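## Task

Remove both black insoles from the hanger and place them flat on the table next to each other, near but not overlapping. The remaining insole must stay clipped, and the hanger must stay on its rail.

## Robot and tools

Robot: two arms, left_arm and right_arm, each with a parallel two-finger gripper. Base roots in the scene frame: left_arm at (-0.006, +0.260, +0.036) m and right_arm at (+0.052, -0.274, +0.043) m, both facing roughly along +x. A camera stand is fixed to the floor behind them. Objects may occasionally get a small push from outside.

Frames. Scene frame: origin at table-top height, halfway between the nominal bases. +x points out over the table, +z points up, and left_arm sits on the +y side (this is not necessarily image left). Reported end_effector_position (m) and end_effector_quat_wxyz use the scene frame. They can be off by a few cm, more at long reach. Offsets you command are taken along the gripper's own Hand target axes, not the scene axes. In gripper axes, the fingers point along +z and open and close along y. The reported position is the point between the pads, about 1 cm short of the fingertips.

A row is 14 numbers in [-1, 1], always all 14 even if one arm stays still. Order: left dx, dy, dz, rx, ry, rz, opening, then right dx, dy, dz, rx, ry, rz, opening. The first six numbers of each arm are an offset from that arm's Hand target at the start of the call. They are not an absolute pose. Scale: 1.0 equals 0.6 m for dx/dy/dz and 180 degrees for rotation. rx, ry, rz form a single rotation vector. Opening is absolute: +1 is fully open (0.094 m) and -1 is closed. To leave an arm alone, send six zeros plus its current opening, because a 0 opening is itself a command.

execute_actions(actions, cameras): actions is a list of actions, each a table of up to 15 rows at 1/30 s per row. A shorter table keeps its last row until step 15. Every row counts from the start-of-action Hand target, not from the previous row. Each new action or call starts from the updated Hand target, so sending the same offset twice moves the arm twice. With an empty list you get images and the full state. Otherwise images come only when listed in cameras ("all" gives every camera). Camera names: cam_high, cam_low (896x504), cam_left_wrist, cam_right_wrist (672x504, fisheye).

move(target, speed, blend, opening_speed, grip_force, blocking, cameras): drives each gripper along a straight line toward the target. target is one 14-number row or a list of up to 15 rows. Every row is an offset from the same starting Hand targets. speed is in m/s, from 0.002 to 2.9, default 0.25; rotation speed is capped at twice that value in rad/s. blend (m) rounds the corners at intermediate rows; 0 means stop at each row. opening_speed (scale units per second, at least 0.2) closes the fingers gradually, which suits soft items. grip_force is in newtons per pad, 10 to 50, one value or one per arm. It stays set, and lower values close more slowly. blocking=false returns after about 0.5 s while the move keeps running. A whole move is capped at 10 s. Its result adds a "move:" line giving the outcome (done, off_target, moving, held, fault) and any limits (paced = pose clipped, held = steps withheld). Done means at rest within 10 mm and 2 degrees.

wait(seconds, 0 to 3600) lets the scene run with no new commands and returns early if a running move ends. stop() brakes a running move. zoom_image(camera, region=[x0,y0,x1,y1], at most 504x504 pixels) enlarges part of the newest image from that camera. read_manual returns only licence texts. finished_scene(scene) ends the scene for good. After ending scene 1, make no further call in that reply.

Reading results. "Hand target" is the last commanded pose after clipping, and the next offsets start from it. The gripper often stops a few cm short because of friction or load. Waiting does not close that gap; add the missing distance as a new offset. grip_measured uses the opening scale and reads up to about 2.5 mm wide when empty. grip_effort_nm is the gripper motor effort (negative means closing). It can read high when the fingers are simply moving, so it does not prove a grasp. Joint velocities read "within noise" when the arm is still. Tool commands shows the current gripper commands. Motor temperatures warn of heating.

Cautions. Each control step clips commanded orientation to within 40 degrees of the current orientation. Large turns need several steps. Nothing avoids obstacles: paths do not steer around objects or the other arm. The clearance check does not stop gripper-to-gripper or camera contact, and hard contact between the arms can fail the scene. Never close one gripper on the other's fingers. Faster motion brings harder impacts, and aiming past a contact point pushes harder. Approach slowly and stop just at the surface. An arm blocked by something keeps pushing; to release it, command a pose back past the gripper. Keep paths away from an arm's own base, because the elbow can whip around. Hold loads briefly and avoid long stretched poses or unreachable targets. Motors give a MOTOR HOT warning at 75 °C, fold the arm at 90 °C, and go limp at 100 °C. Release only still objects by opening well above grip_measured. Do not drop or fling items, do not hit the hanger, rail or table hard, and keep everything on the table. Anything left off the table fails the task. The goal must still hold after the robot lets go.

Each tool is called after "Call:" as name([rows], argument=value, ...), one row to a line, values as JSON.

## Session

I'll start by looking at the scene.

Call:
execute_actions(actions=[])

Scene clock: 0.00 s.
left_arm: end_effector_position=(+0.1769, +0.1133, +0.1277) grip_measured=+1.000 grip_effort_nm=n/a end_effector_quat_wxyz=(+0.440, -0.087, +0.874, -0.187) | right_arm: end_effector_position=(+0.2797, -0.2407, +0.1821) grip_measured=+1.000 grip_effort_nm=n/a end_effector_quat_wxyz=(+0.413, +0.035, +0.906, +0.082)
Joint positions: left_arm=[-1.222 0.655 0.26 -0.418 -0.725 -1.113 0.094] | right_arm=[0.14 0.523 0.484 -0.664 -0.027 0.213 0.094]
Joint velocities: within noise
Joint torques (N m): no reading
Motor temperatures (°C): left_arm=[24 32 38 38 24 23 28] | right_arm=[25 32 43 47 26 22 31]
Heat: left arm: 38 °C; right arm: 47 °C.
Hand target: left_arm +0.1782, +0.1144, +0.1314; +0.445, -0.088, +0.872, -0.186 | right_arm +0.2809, -0.2406, +0.1882; +0.421, +0.035, +0.903, +0.083
Tool commands: left_gripper/opening=+1.0 right_gripper/opening=+1.0

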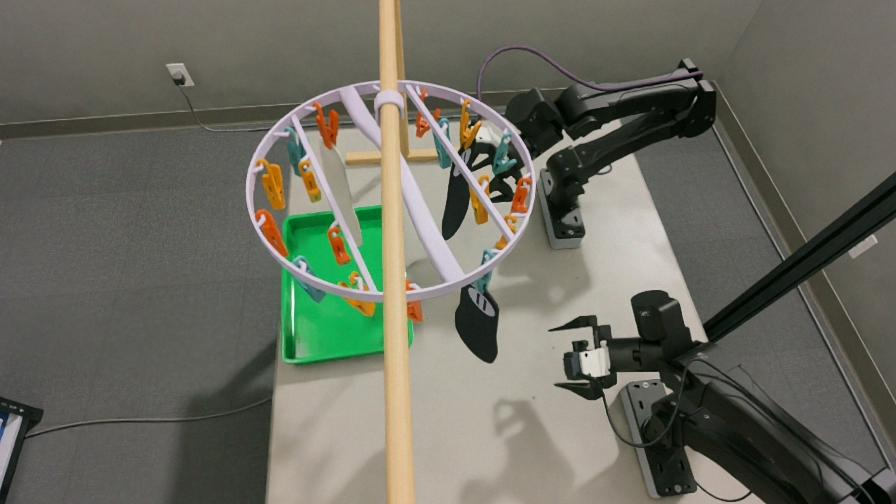

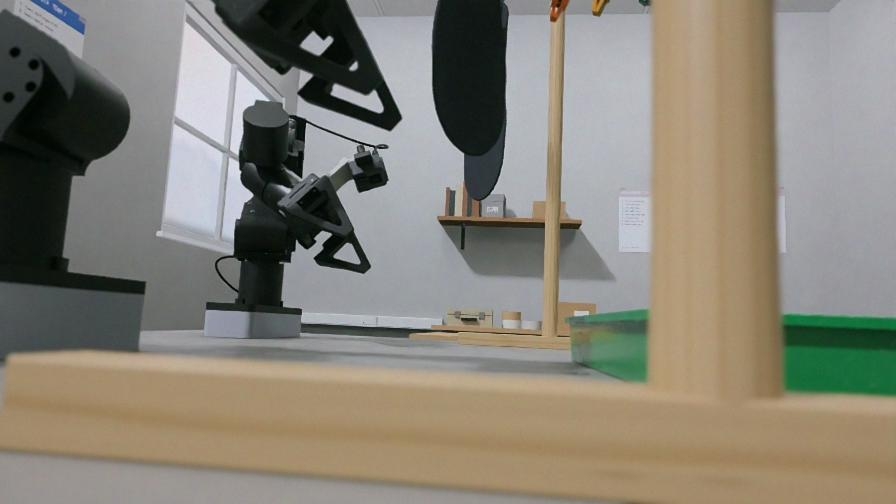

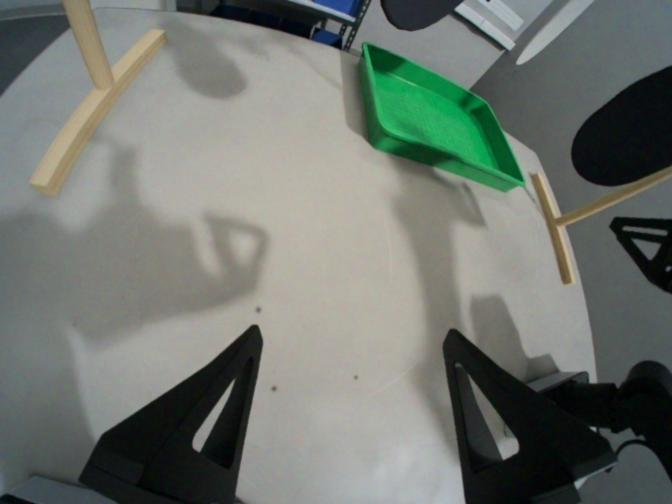

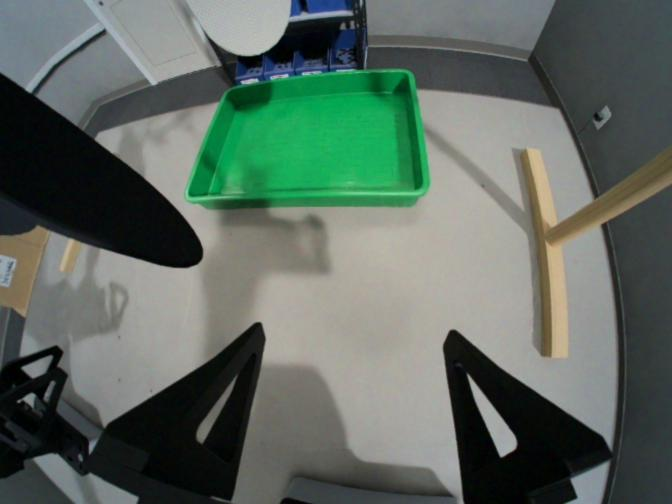

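Call:
zoom_image(camera="cam_high", region=[400, 70, 560, 250])

Call:
zoom_image(camera="cam_high", region=[400, 220, 560, 380])

Call:
zoom_image(camera="cam_high", region=[240, 70, 440, 330])

Call:
zoom_image(camera="cam_low", region=[380, 0, 680, 220])

Scaled by 2.800 from the camera's image (finer frame: 1280x720).

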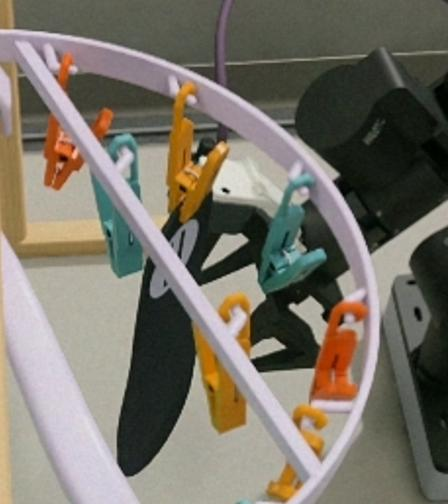

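Scaled by 3.150 from the camera's image (finer frame: 1280x720).

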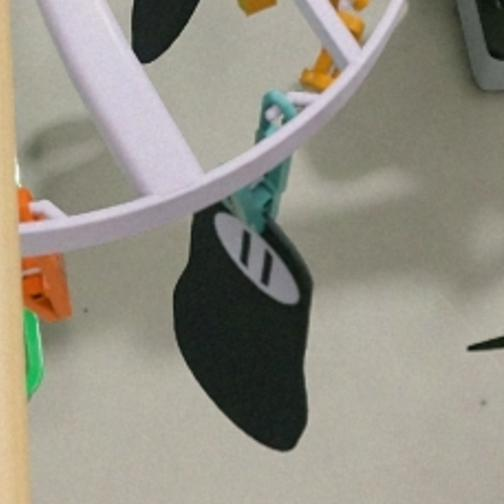

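Scaled by 1.938 from the camera's image (finer frame: 1280x720).

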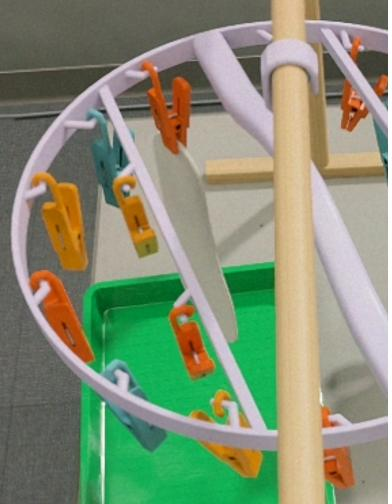

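Scaled by 1.680 from the camera's image (finer frame: 1280x720).

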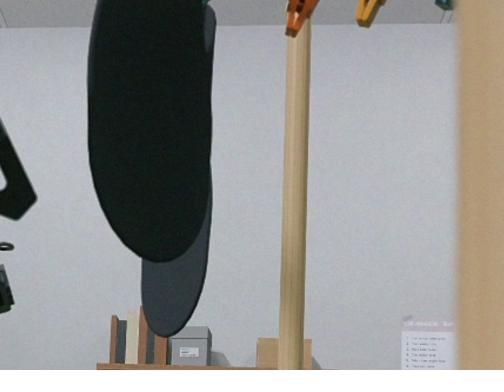

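Call:
zoom_image(camera="cam_right_wrist", region=[0, 0, 336, 300])

Call:
zoom_image(camera="cam_left_wrist", region=[340, 0, 672, 300])

Call:
zoom_image(camera="cam_low", region=[200, 0, 520, 300])

Call:
zoom_image(camera="cam_high", region=[520, 260, 760, 460])

Scaled by 1.500 from the camera's image (finer frame: 960x720).

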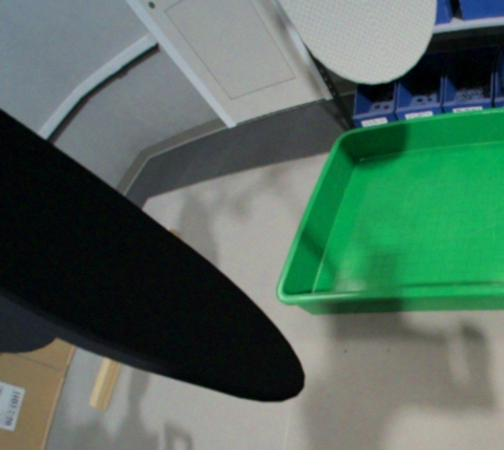

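Scaled by 1.518 from the camera's image (finer frame: 960x720).

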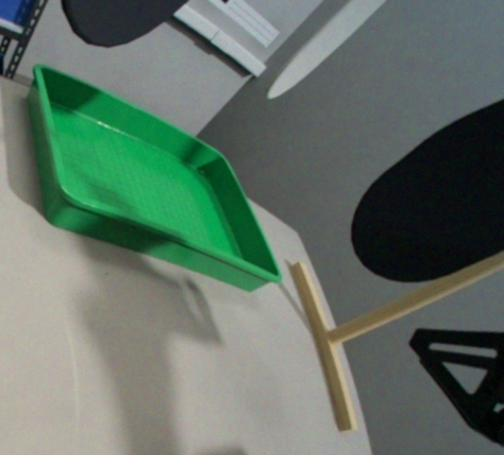

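Scaled by 1.575 from the camera's image (finer frame: 1280x720).

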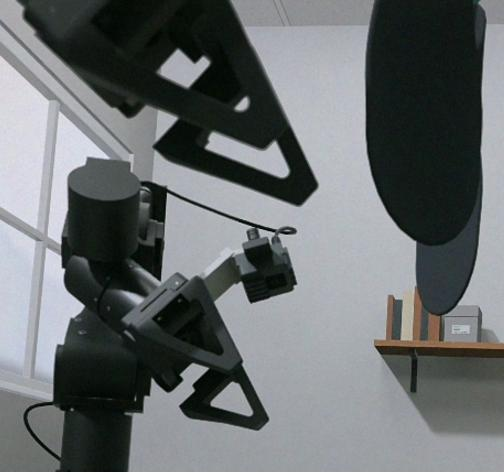

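Scaled by 2.100 from the camera's image (finer frame: 1280x720).

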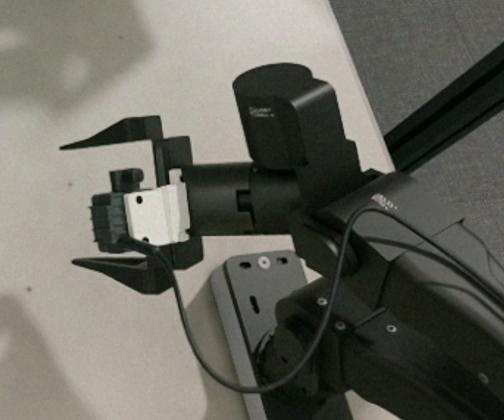

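Call:
zoom_image(camera="cam_low", region=[200, 0, 420, 140])

Call:
zoom_image(camera="cam_low", region=[220, 90, 420, 290])

Call:
zoom_image(camera="cam_high", region=[450, 100, 570, 220])

Scaled by 2.291 from the camera's image (finer frame: 1280x720).

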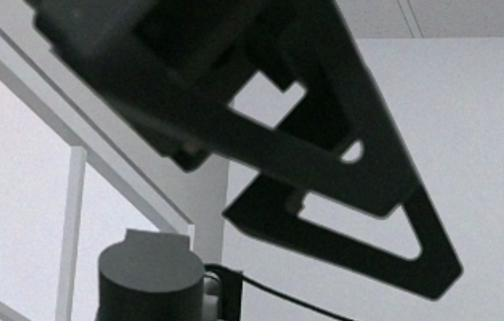

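Scaled by 2.520 from the camera's image (finer frame: 1280x720).

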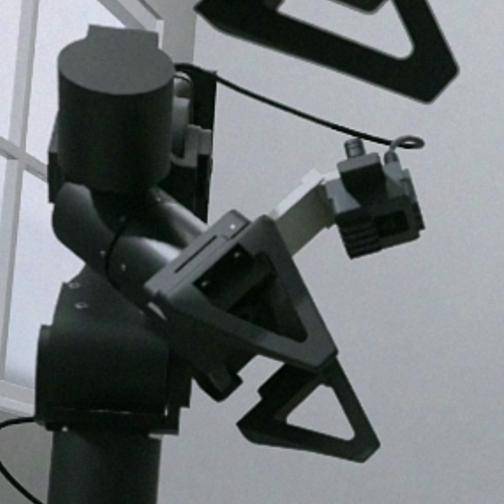

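Scaled by 4.200 from the camera's image (finer frame: 1280x720).

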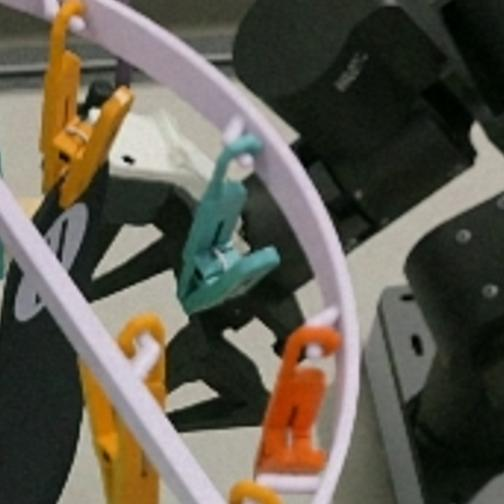

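Call:
zoom_image(camera="cam_high", region=[430, 130, 520, 250])

Call:
zoom_image(camera="cam_high", region=[440, 240, 530, 370])

Call:
zoom_image(camera="cam_low", region=[400, 0, 540, 210])

Scaled by 4.200 from the camera's image (finer frame: 1280x720).

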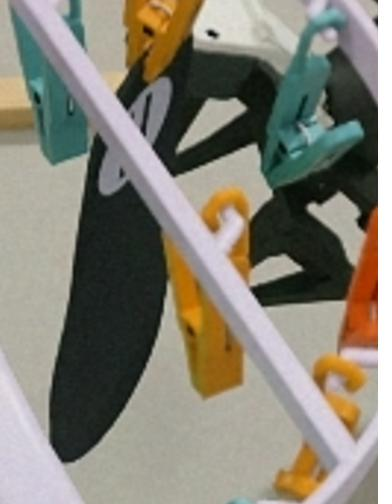

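Scaled by 3.877 from the camera's image (finer frame: 1280x720).

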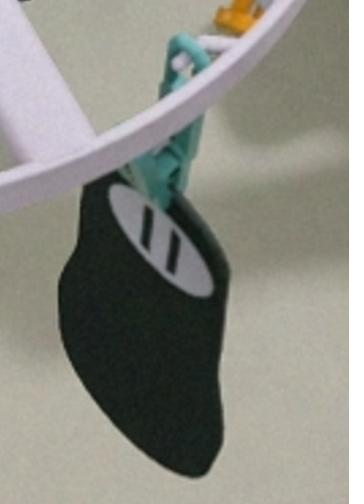

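Scaled by 2.400 from the camera's image (finer frame: 1280x720).

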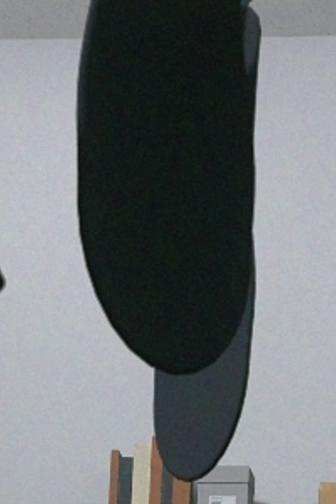

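Call:
zoom_image(camera="cam_low", region=[140, 270, 460, 400])

Call:
zoom_image(camera="cam_low", region=[400, 270, 720, 400])

Call:
zoom_image(camera="cam_high", region=[250, 100, 620, 504])

Scaled by 1.575 from the camera's image (finer frame: 1280x720).

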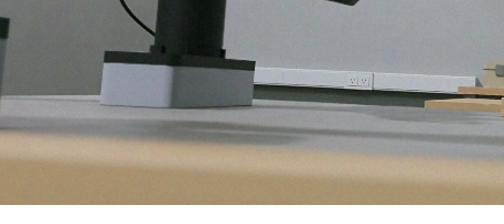

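Scaled by 1.575 from the camera's image (finer frame: 1280x720).

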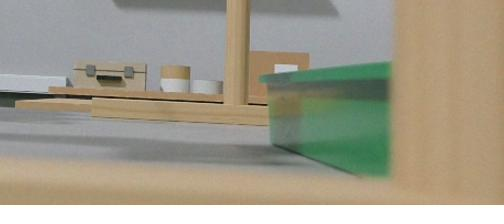

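Scaled by 1.248 from the camera's image (finer frame: 1280x720).

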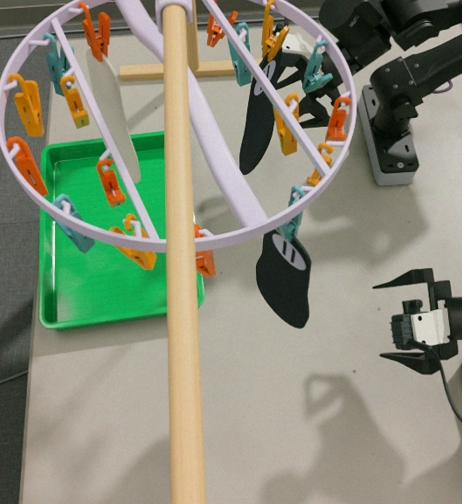

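Call:
zoom_image(camera="cam_high", region=[440, 135, 490, 185])

Call:
zoom_image(camera="cam_high", region=[440, 260, 510, 330])

Call:
zoom_image(camera="cam_right_wrist", region=[0, 40, 260, 300])

Scaled by 10.080 from the camera's image (finer frame: 1280x720).

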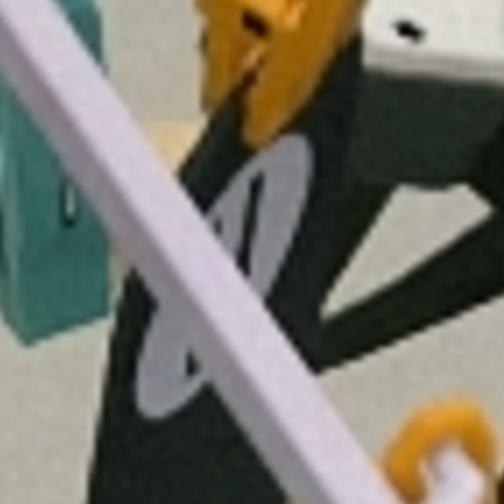

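Scaled by 7.200 from the camera's image (finer frame: 1280x720).

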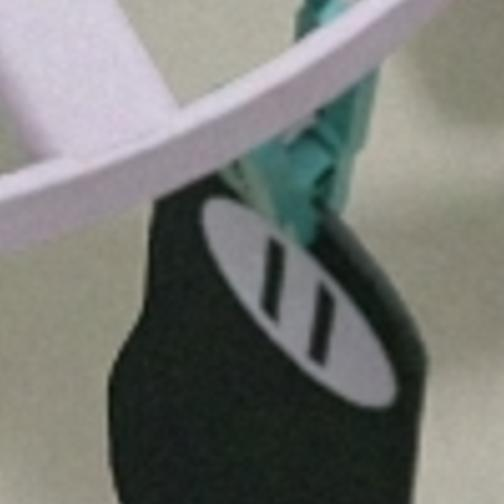

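Scaled by 1.938 from the camera's image (finer frame: 960x720).

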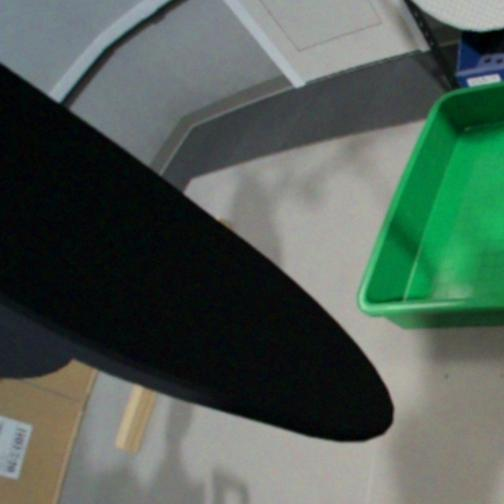

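Call:
move(target=[0, 0, 0, 0, 0, 0, 1, -0.03922, 0.09037, -0.0167, -0.24347, -0.18257, -0.14657, 1], speed=0.2, cameras=["all"])

Scene clock: 47.67 s.
left_arm: end_effector_position=(+0.1769, +0.1133, +0.1277) grip_measured=+1.000 grip_effort_nm=0.00 end_effector_quat_wxyz=(+0.439, -0.087, +0.874, -0.187) | right_arm: end_effector_position=(+0.2911, -0.1931, +0.2266) grip_measured=+1.000 grip_effort_nm=0.00 end_effector_quat_wxyz=(+0.644, -0.304, +0.640, +0.289)
Joint positions: left_arm=[-1.222 0.655 0.26 -0.418 -0.725 -1.113 0.094] | right_arm=[-0.421 0.879 0.066 0.799 -1.303 -0.035 0.094]
Joint torques (N m): left_arm=[-0.08 0.2 7.65 1.54 -0.35 0.05] | right_arm=[-0.1 0.14 5.89 1.37 -0.11 0.12]
Heat: left arm: 40 °C; right arm: 47 °C.
Hand target: left_arm +0.1782, +0.1145, +0.1314; +0.445, -0.088, +0.872, -0.186 | right_arm +0.2880, -0.1916, +0.2221; +0.641, -0.299, +0.641, +0.299
Off the commanded pose: left_arm 0.004 m, 1 deg | right_arm 0.006 m, 1 deg.
move: done
cam_left_wrist: T_world_to_cam=[[0.02926, -0.92605, 0.37628, 0.06014], [-0.92979, -0.1634, -0.32984, 0.27356], [0.36693, -0.3402, -0.86581, 0.18842]] pos_world=[0.18346, 0.16449, 0.23074]
cam_right_wrist: T_world_to_cam=[[0.77956, -0.62454, 0.04722, -0.3518], [-0.3, -0.43853, -0.84717, 0.23992], [0.5498, 0.64625, -0.52922, 0.1934]] pos_world=[0.2399, -0.23949, 0.32222]

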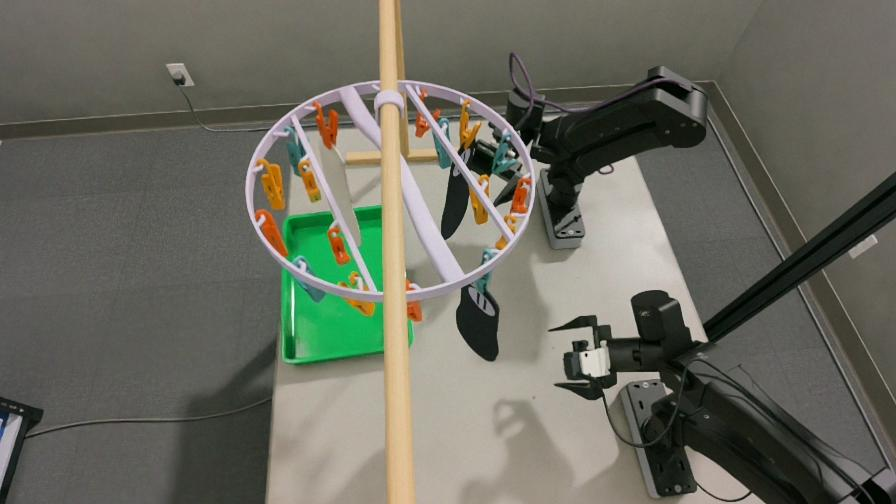

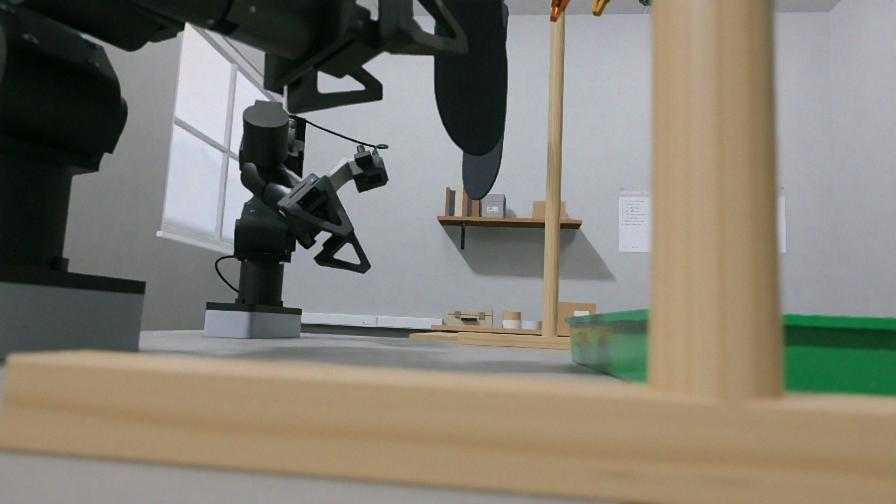

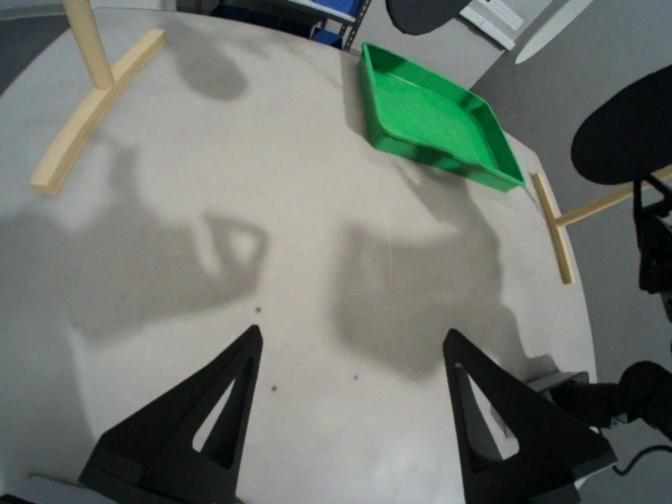

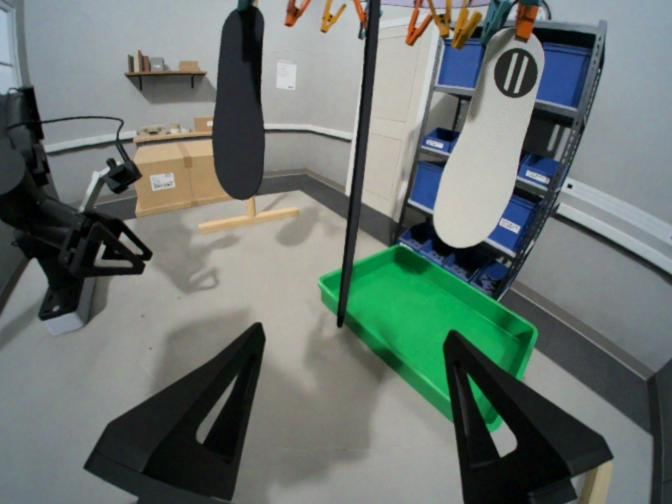

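Call:
zoom_image(camera="cam_low", region=[340, 0, 520, 180])

Call:
zoom_image(camera="cam_right_wrist", region=[200, 0, 420, 350])

Call:
zoom_image(camera="cam_right_wrist", region=[380, 0, 600, 280])

Call:
zoom_image(camera="cam_high", region=[420, 90, 560, 250])

Scaled by 2.800 from the camera's image (finer frame: 1280x720).

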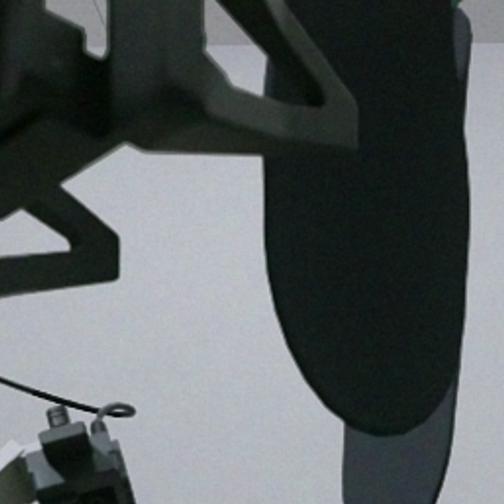

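Scaled by 1.440 from the camera's image (finer frame: 960x720).

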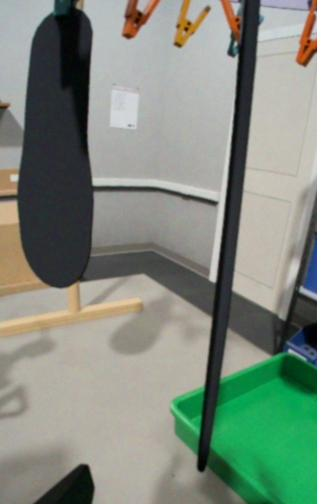

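Scaled by 1.800 from the camera's image (finer frame: 960x720).

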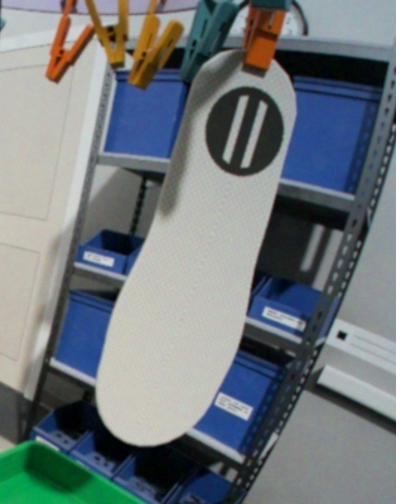

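Scaled by 3.150 from the camera's image (finer frame: 1280x720).

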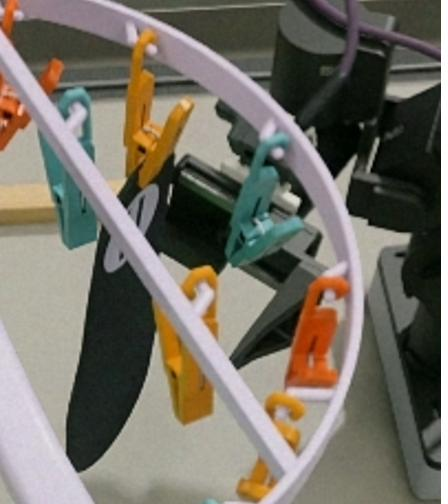

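Call:
move(target=[0, 0, 0, 0, 0, 0, 1, 0.0043, 0.0014, 0.0955, 0.02, 0, 0, 1], speed=0.06, cameras=["all"])

Scene clock: 59.30 s.
left_arm: end_effector_position=(+0.1769, +0.1133, +0.1277) grip_measured=+1.000 grip_effort_nm=0.00 end_effector_quat_wxyz=(+0.439, -0.087, +0.874, -0.187) | right_arm: end_effector_position=(+0.3226, -0.1482, +0.2155) grip_measured=+1.000 grip_effort_nm=0.00 end_effector_quat_wxyz=(+0.646, -0.280, +0.653, +0.277)
Joint positions: left_arm=[-1.222 0.655 0.26 -0.418 -0.725 -1.113 0.094] | right_arm=[-0.02 1.075 0.066 0.993 -0.848 -0.012 0.094]
Joint torques (N m): left_arm=[0.06 0.01 7.69 1.57 -0.32 0.06] | right_arm=[0.8 -0.95 7.45 1.66 0.09 0.13]
Heat: left arm: 40 °C; right arm: 46 °C.
Hand target: left_arm +0.1782, +0.1145, +0.1314; +0.445, -0.088, +0.872, -0.186 | right_arm +0.3242, -0.1471, +0.2195; +0.650, -0.279, +0.650, +0.279
Off the commanded pose: left_arm 0.004 m, 1 deg | right_arm 0.005 m, 1 deg.
move: done
cam_left_wrist: T_world_to_cam=[[0.02926, -0.92605, 0.37628, 0.06014], [-0.92979, -0.1634, -0.32984, 0.27356], [0.36693, -0.3402, -0.86581, 0.18842]] pos_world=[0.18346, 0.16449, 0.23074]
cam_right_wrist: T_world_to_cam=[[0.74528, -0.66623, 0.02623, -0.33841], [-0.34012, -0.41372, -0.84448, 0.27571], [0.57347, 0.62046, -0.53494, 0.1309]] pos_world=[0.27092, -0.19261, 0.31174]

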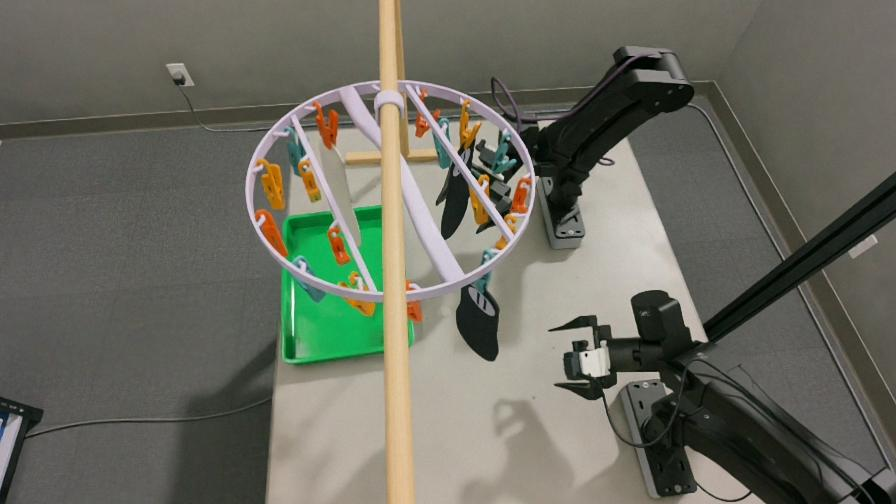

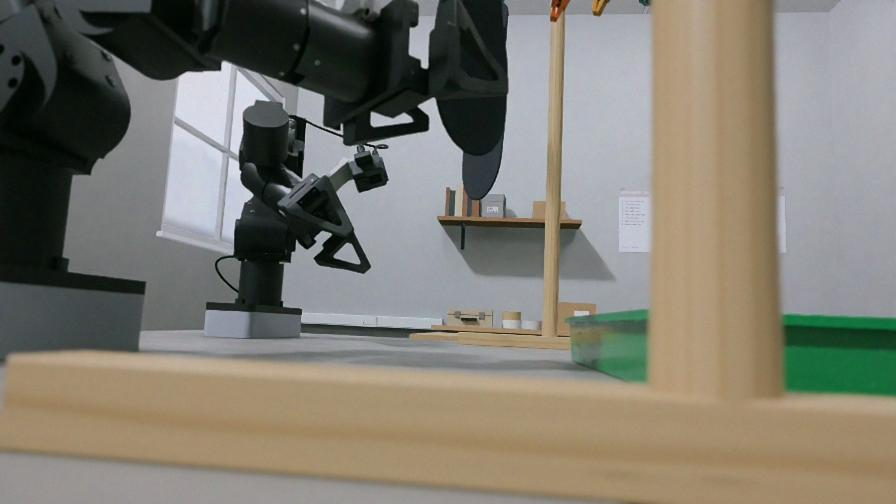

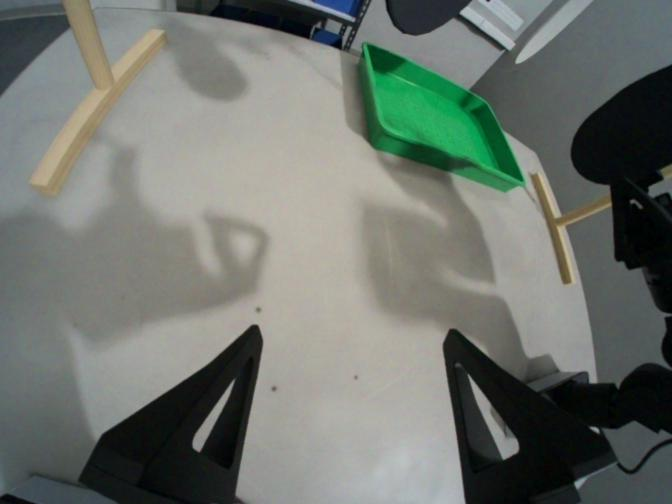

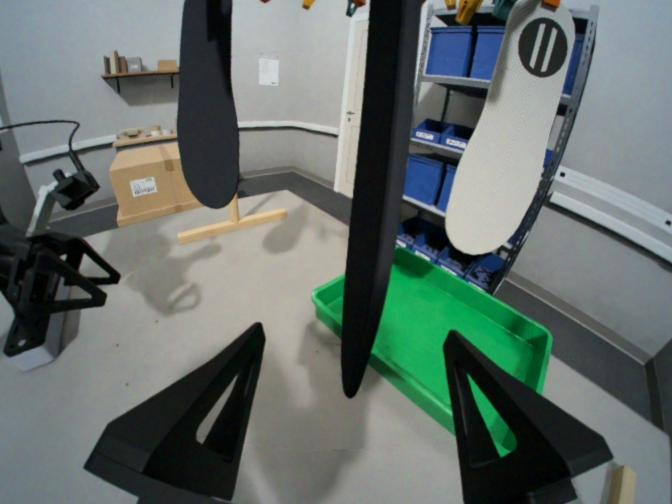

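Call:
zoom_image(camera="cam_right_wrist", region=[240, 180, 480, 430])

Call:
zoom_image(camera="cam_right_wrist", region=[280, 0, 480, 200])

Call:
zoom_image(camera="cam_low", region=[340, 0, 560, 180])

Call:
zoom_image(camera="cam_high", region=[420, 90, 560, 250])

Scaled by 2.016 from the camera's image (finer frame: 960x720).

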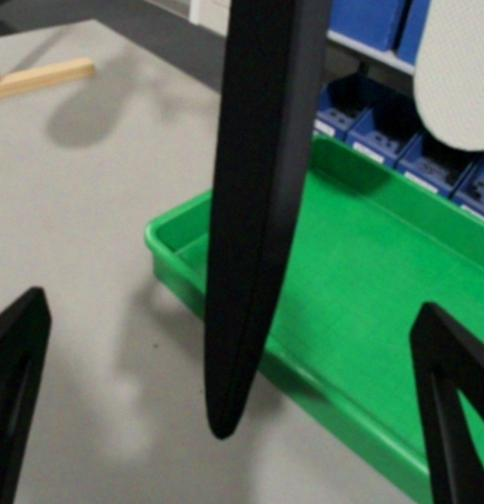

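Scaled by 2.520 from the camera's image (finer frame: 960x720).

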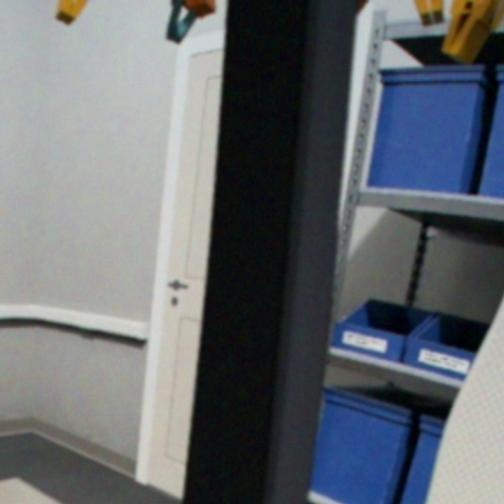

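Scaled by 2.291 from the camera's image (finer frame: 1280x720).

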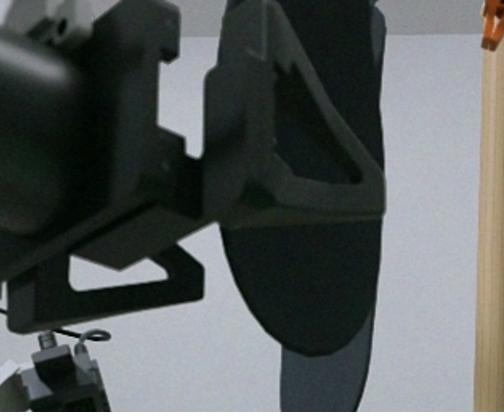

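Scaled by 3.150 from the camera's image (finer frame: 1280x720).

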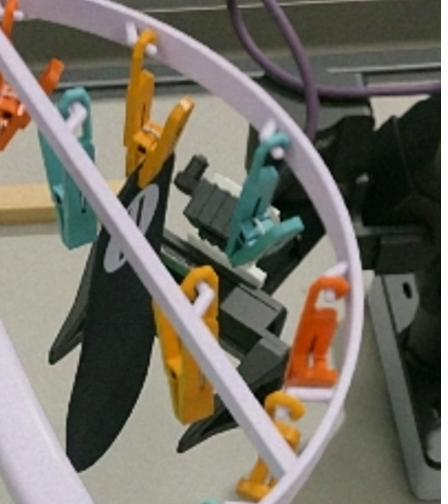

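Call:
move(target=[0, 0, 0, 0, 0, 0, 1, 0, 0, 0.0085, -0.0078, 0, 0, 1], speed=0.05, cameras=["cam_right_wrist"])

Scene clock: 69.20 s.
left_arm: end_effector_position=(+0.1769, +0.1133, +0.1277) grip_measured=+1.000 grip_effort_nm=0.00 end_effector_quat_wxyz=(+0.439, -0.087, +0.874, -0.187) | right_arm: end_effector_position=(+0.3247, -0.1467, +0.2090) grip_measured=+1.000 grip_effort_nm=0.00 end_effector_quat_wxyz=(+0.640, -0.280, +0.658, +0.282)
Joint positions: left_arm=[-1.222 0.655 0.26 -0.418 -0.725 -1.113 0.094] | right_arm=[-0.015 1.129 0.066 1.03 -0.85 -0.012 0.094]
Joint torques (N m): left_arm=[-0.08 0.13 7.65 1.55 -0.34 0.06] | right_arm=[0.79 -1.14 8.99 1.67 -0.11 0.12]
Heat: left arm: 40 °C; right arm: 46 °C.
Hand target: left_arm +0.1782, +0.1145, +0.1314; +0.445, -0.088, +0.872, -0.186 | right_arm +0.3277, -0.1435, +0.2196; +0.647, -0.287, +0.646, +0.286
Off the commanded pose: left_arm 0.004 m, 1 deg | right_arm 0.011 m, 2 deg.
move: off_target (right_arm)
cam_right_wrist: T_world_to_cam=[[0.7499, -0.66143, 0.01238, -0.33677], [-0.35257, -0.41542, -0.83852, 0.274], [0.55977, 0.62445, -0.54472, 0.13243]] pos_world=[0.27502, -0.19162, 0.30606]

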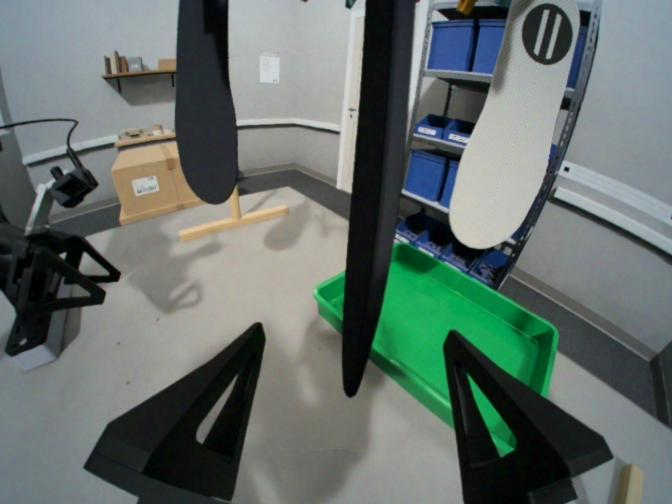

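Call:
move(target=[0, 0, 0, 0, 0, 0, 1, -0.02, 0, 0.003, 0, -0.0072, 0, 1], speed=0.05, cameras=["cam_right_wrist", "cam_low"])

Scene clock: 70.50 s.
left_arm: end_effector_position=(+0.1769, +0.1133, +0.1277) grip_measured=+1.000 grip_effort_nm=0.00 end_effector_quat_wxyz=(+0.439, -0.087, +0.874, -0.187) | right_arm: end_effector_position=(+0.3254, -0.1444, +0.2184) grip_measured=+1.000 grip_effort_nm=0.00 end_effector_quat_wxyz=(+0.645, -0.279, +0.651, +0.289)
Joint positions: left_arm=[-1.222 0.655 0.26 -0.418 -0.725 -1.113 0.094] | right_arm=[-0.006 1.113 0.08 1.03 -0.85 0.014 0.094]
Joint torques (N m): left_arm=[-0.03 -0.06 7.71 1.58 -0.35 0.07] | right_arm=[0.8 -2.44 9.47 1.53 0 0.11]
Heat: left arm: 40 °C; right arm: 46 °C.
Hand target: left_arm +0.1782, +0.1145, +0.1314; +0.445, -0.088, +0.872, -0.186 | right_arm +0.3289, -0.1421, +0.2315; +0.654, -0.283, +0.639, +0.290
Off the commanded pose: left_arm 0.004 m, 1 deg | right_arm 0.014 m, 2 deg.
move: off_target (right_arm)
cam_right_wrist: T_world_to_cam=[[0.7556, -0.65495, 0.01016, -0.33625], [-0.33882, -0.40407, -0.84966, 0.28274], [0.56059, 0.63857, -0.52723, 0.13367]] pos_world=[0.27494, -0.19133, 0.31412]
Images, in order (width x height): cam_low 896x504, cam_right_wrist 672x504.

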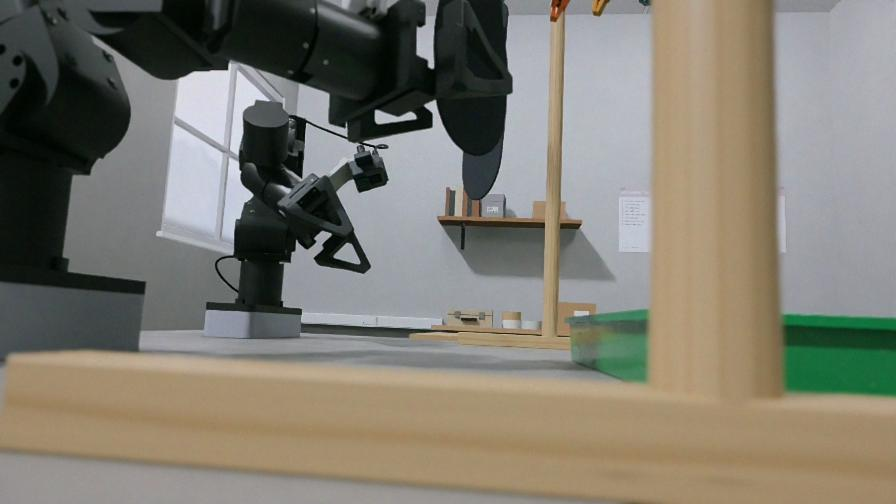

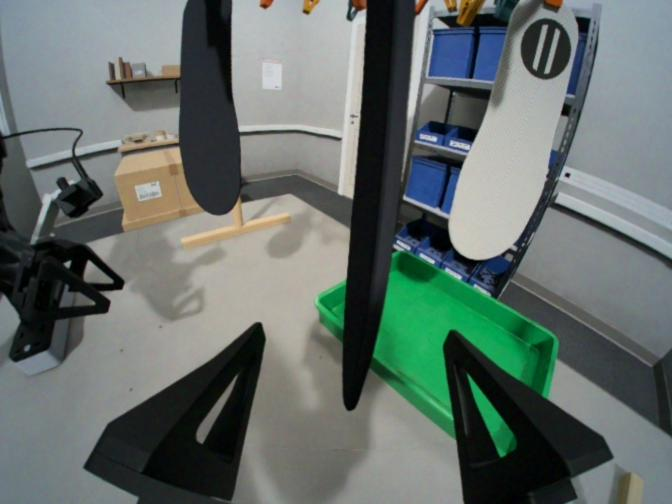

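Call:
move(target=[0, 0, 0, 0, 0, 0, 1, 0, 0, 0, 0, 0, 0, -1], speed=0.05, opening_speed=0.5, grip_force=[50, 30], cameras=["all"])

Scene clock: 76.33 s.
left_arm: end_effector_position=(+0.1769, +0.1133, +0.1277) grip_measured=+1.000 grip_effort_nm=0.00 end_effector_quat_wxyz=(+0.439, -0.087, +0.874, -0.187) | right_arm: end_effector_position=(+0.3254, -0.1444, +0.2184) grip_measured=-0.934 grip_effort_nm=-0.61 end_effector_quat_wxyz=(+0.645, -0.279, +0.651, +0.289)
Joint positions: left_arm=[-1.222 0.655 0.26 -0.418 -0.725 -1.113 0.094] | right_arm=[-0.006 1.113 0.08 1.03 -0.85 0.015 0.003]
Joint torques (N m): left_arm=[-0.05 0.08 7.58 1.56 -0.36 0.04] | right_arm=[0.79 -2.44 9.44 1.53 0 0.13]
Heat: left arm: 40 °C; right arm: 46 °C.
Hand target: left_arm +0.1782, +0.1145, +0.1314; +0.445, -0.088, +0.872, -0.186 | right_arm +0.3289, -0.1421, +0.2315; +0.654, -0.283, +0.639, +0.290
Off the commanded pose: left_arm 0.004 m, 1 deg | right_arm 0.014 m, 2 deg.
grip_force (N): 50, 30
move: done
cam_left_wrist: T_world_to_cam=[[0.02926, -0.92605, 0.37628, 0.06014], [-0.92979, -0.1634, -0.32984, 0.27356], [0.36693, -0.3402, -0.86581, 0.18842]] pos_world=[0.18346, 0.16449, 0.23074]
cam_right_wrist: T_world_to_cam=[[0.75557, -0.655, 0.00937, -0.336], [-0.33933, -0.40358, -0.84969, 0.28298], [0.56033, 0.63882, -0.52719, 0.13378]] pos_world=[0.27494, -0.19133, 0.31412]

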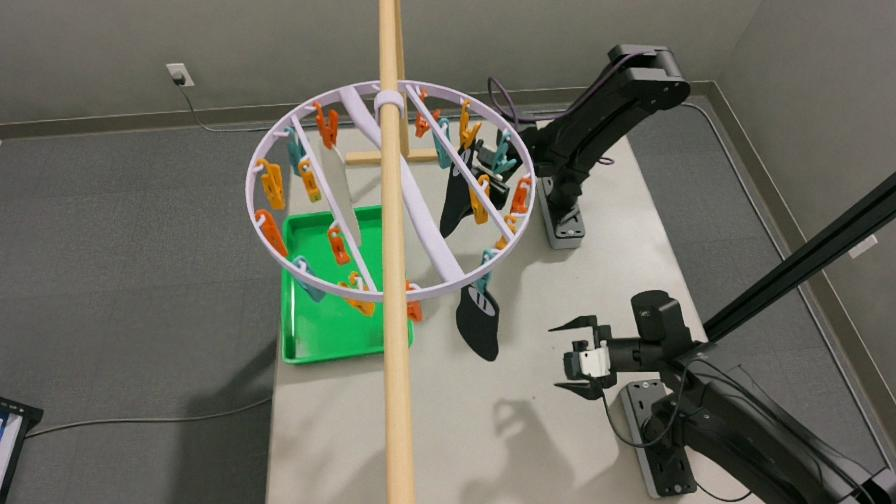

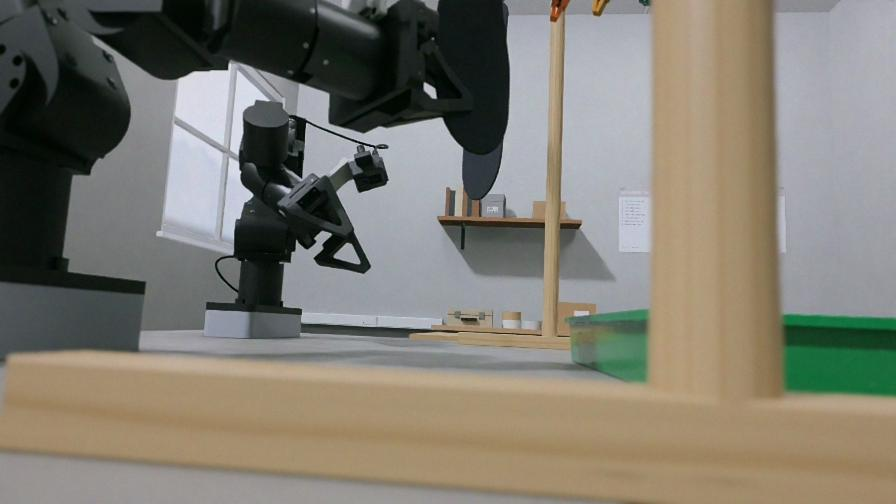

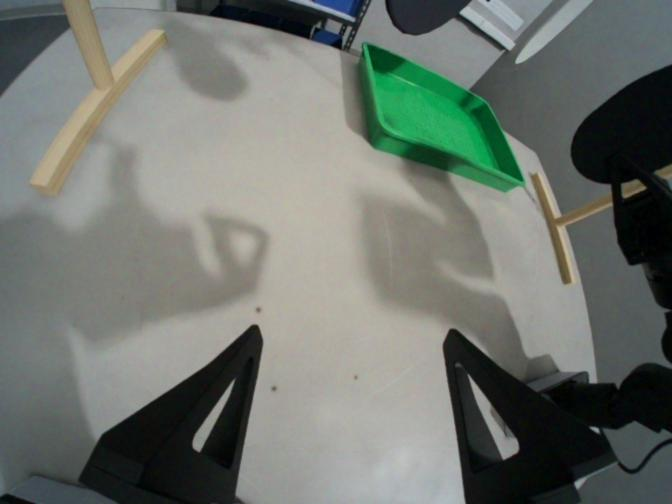

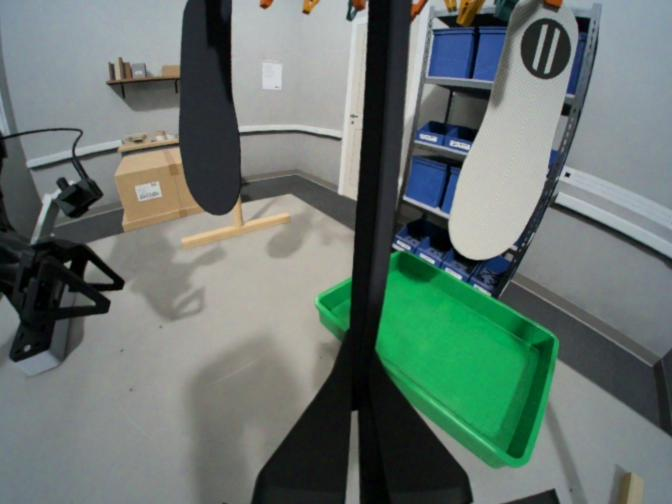

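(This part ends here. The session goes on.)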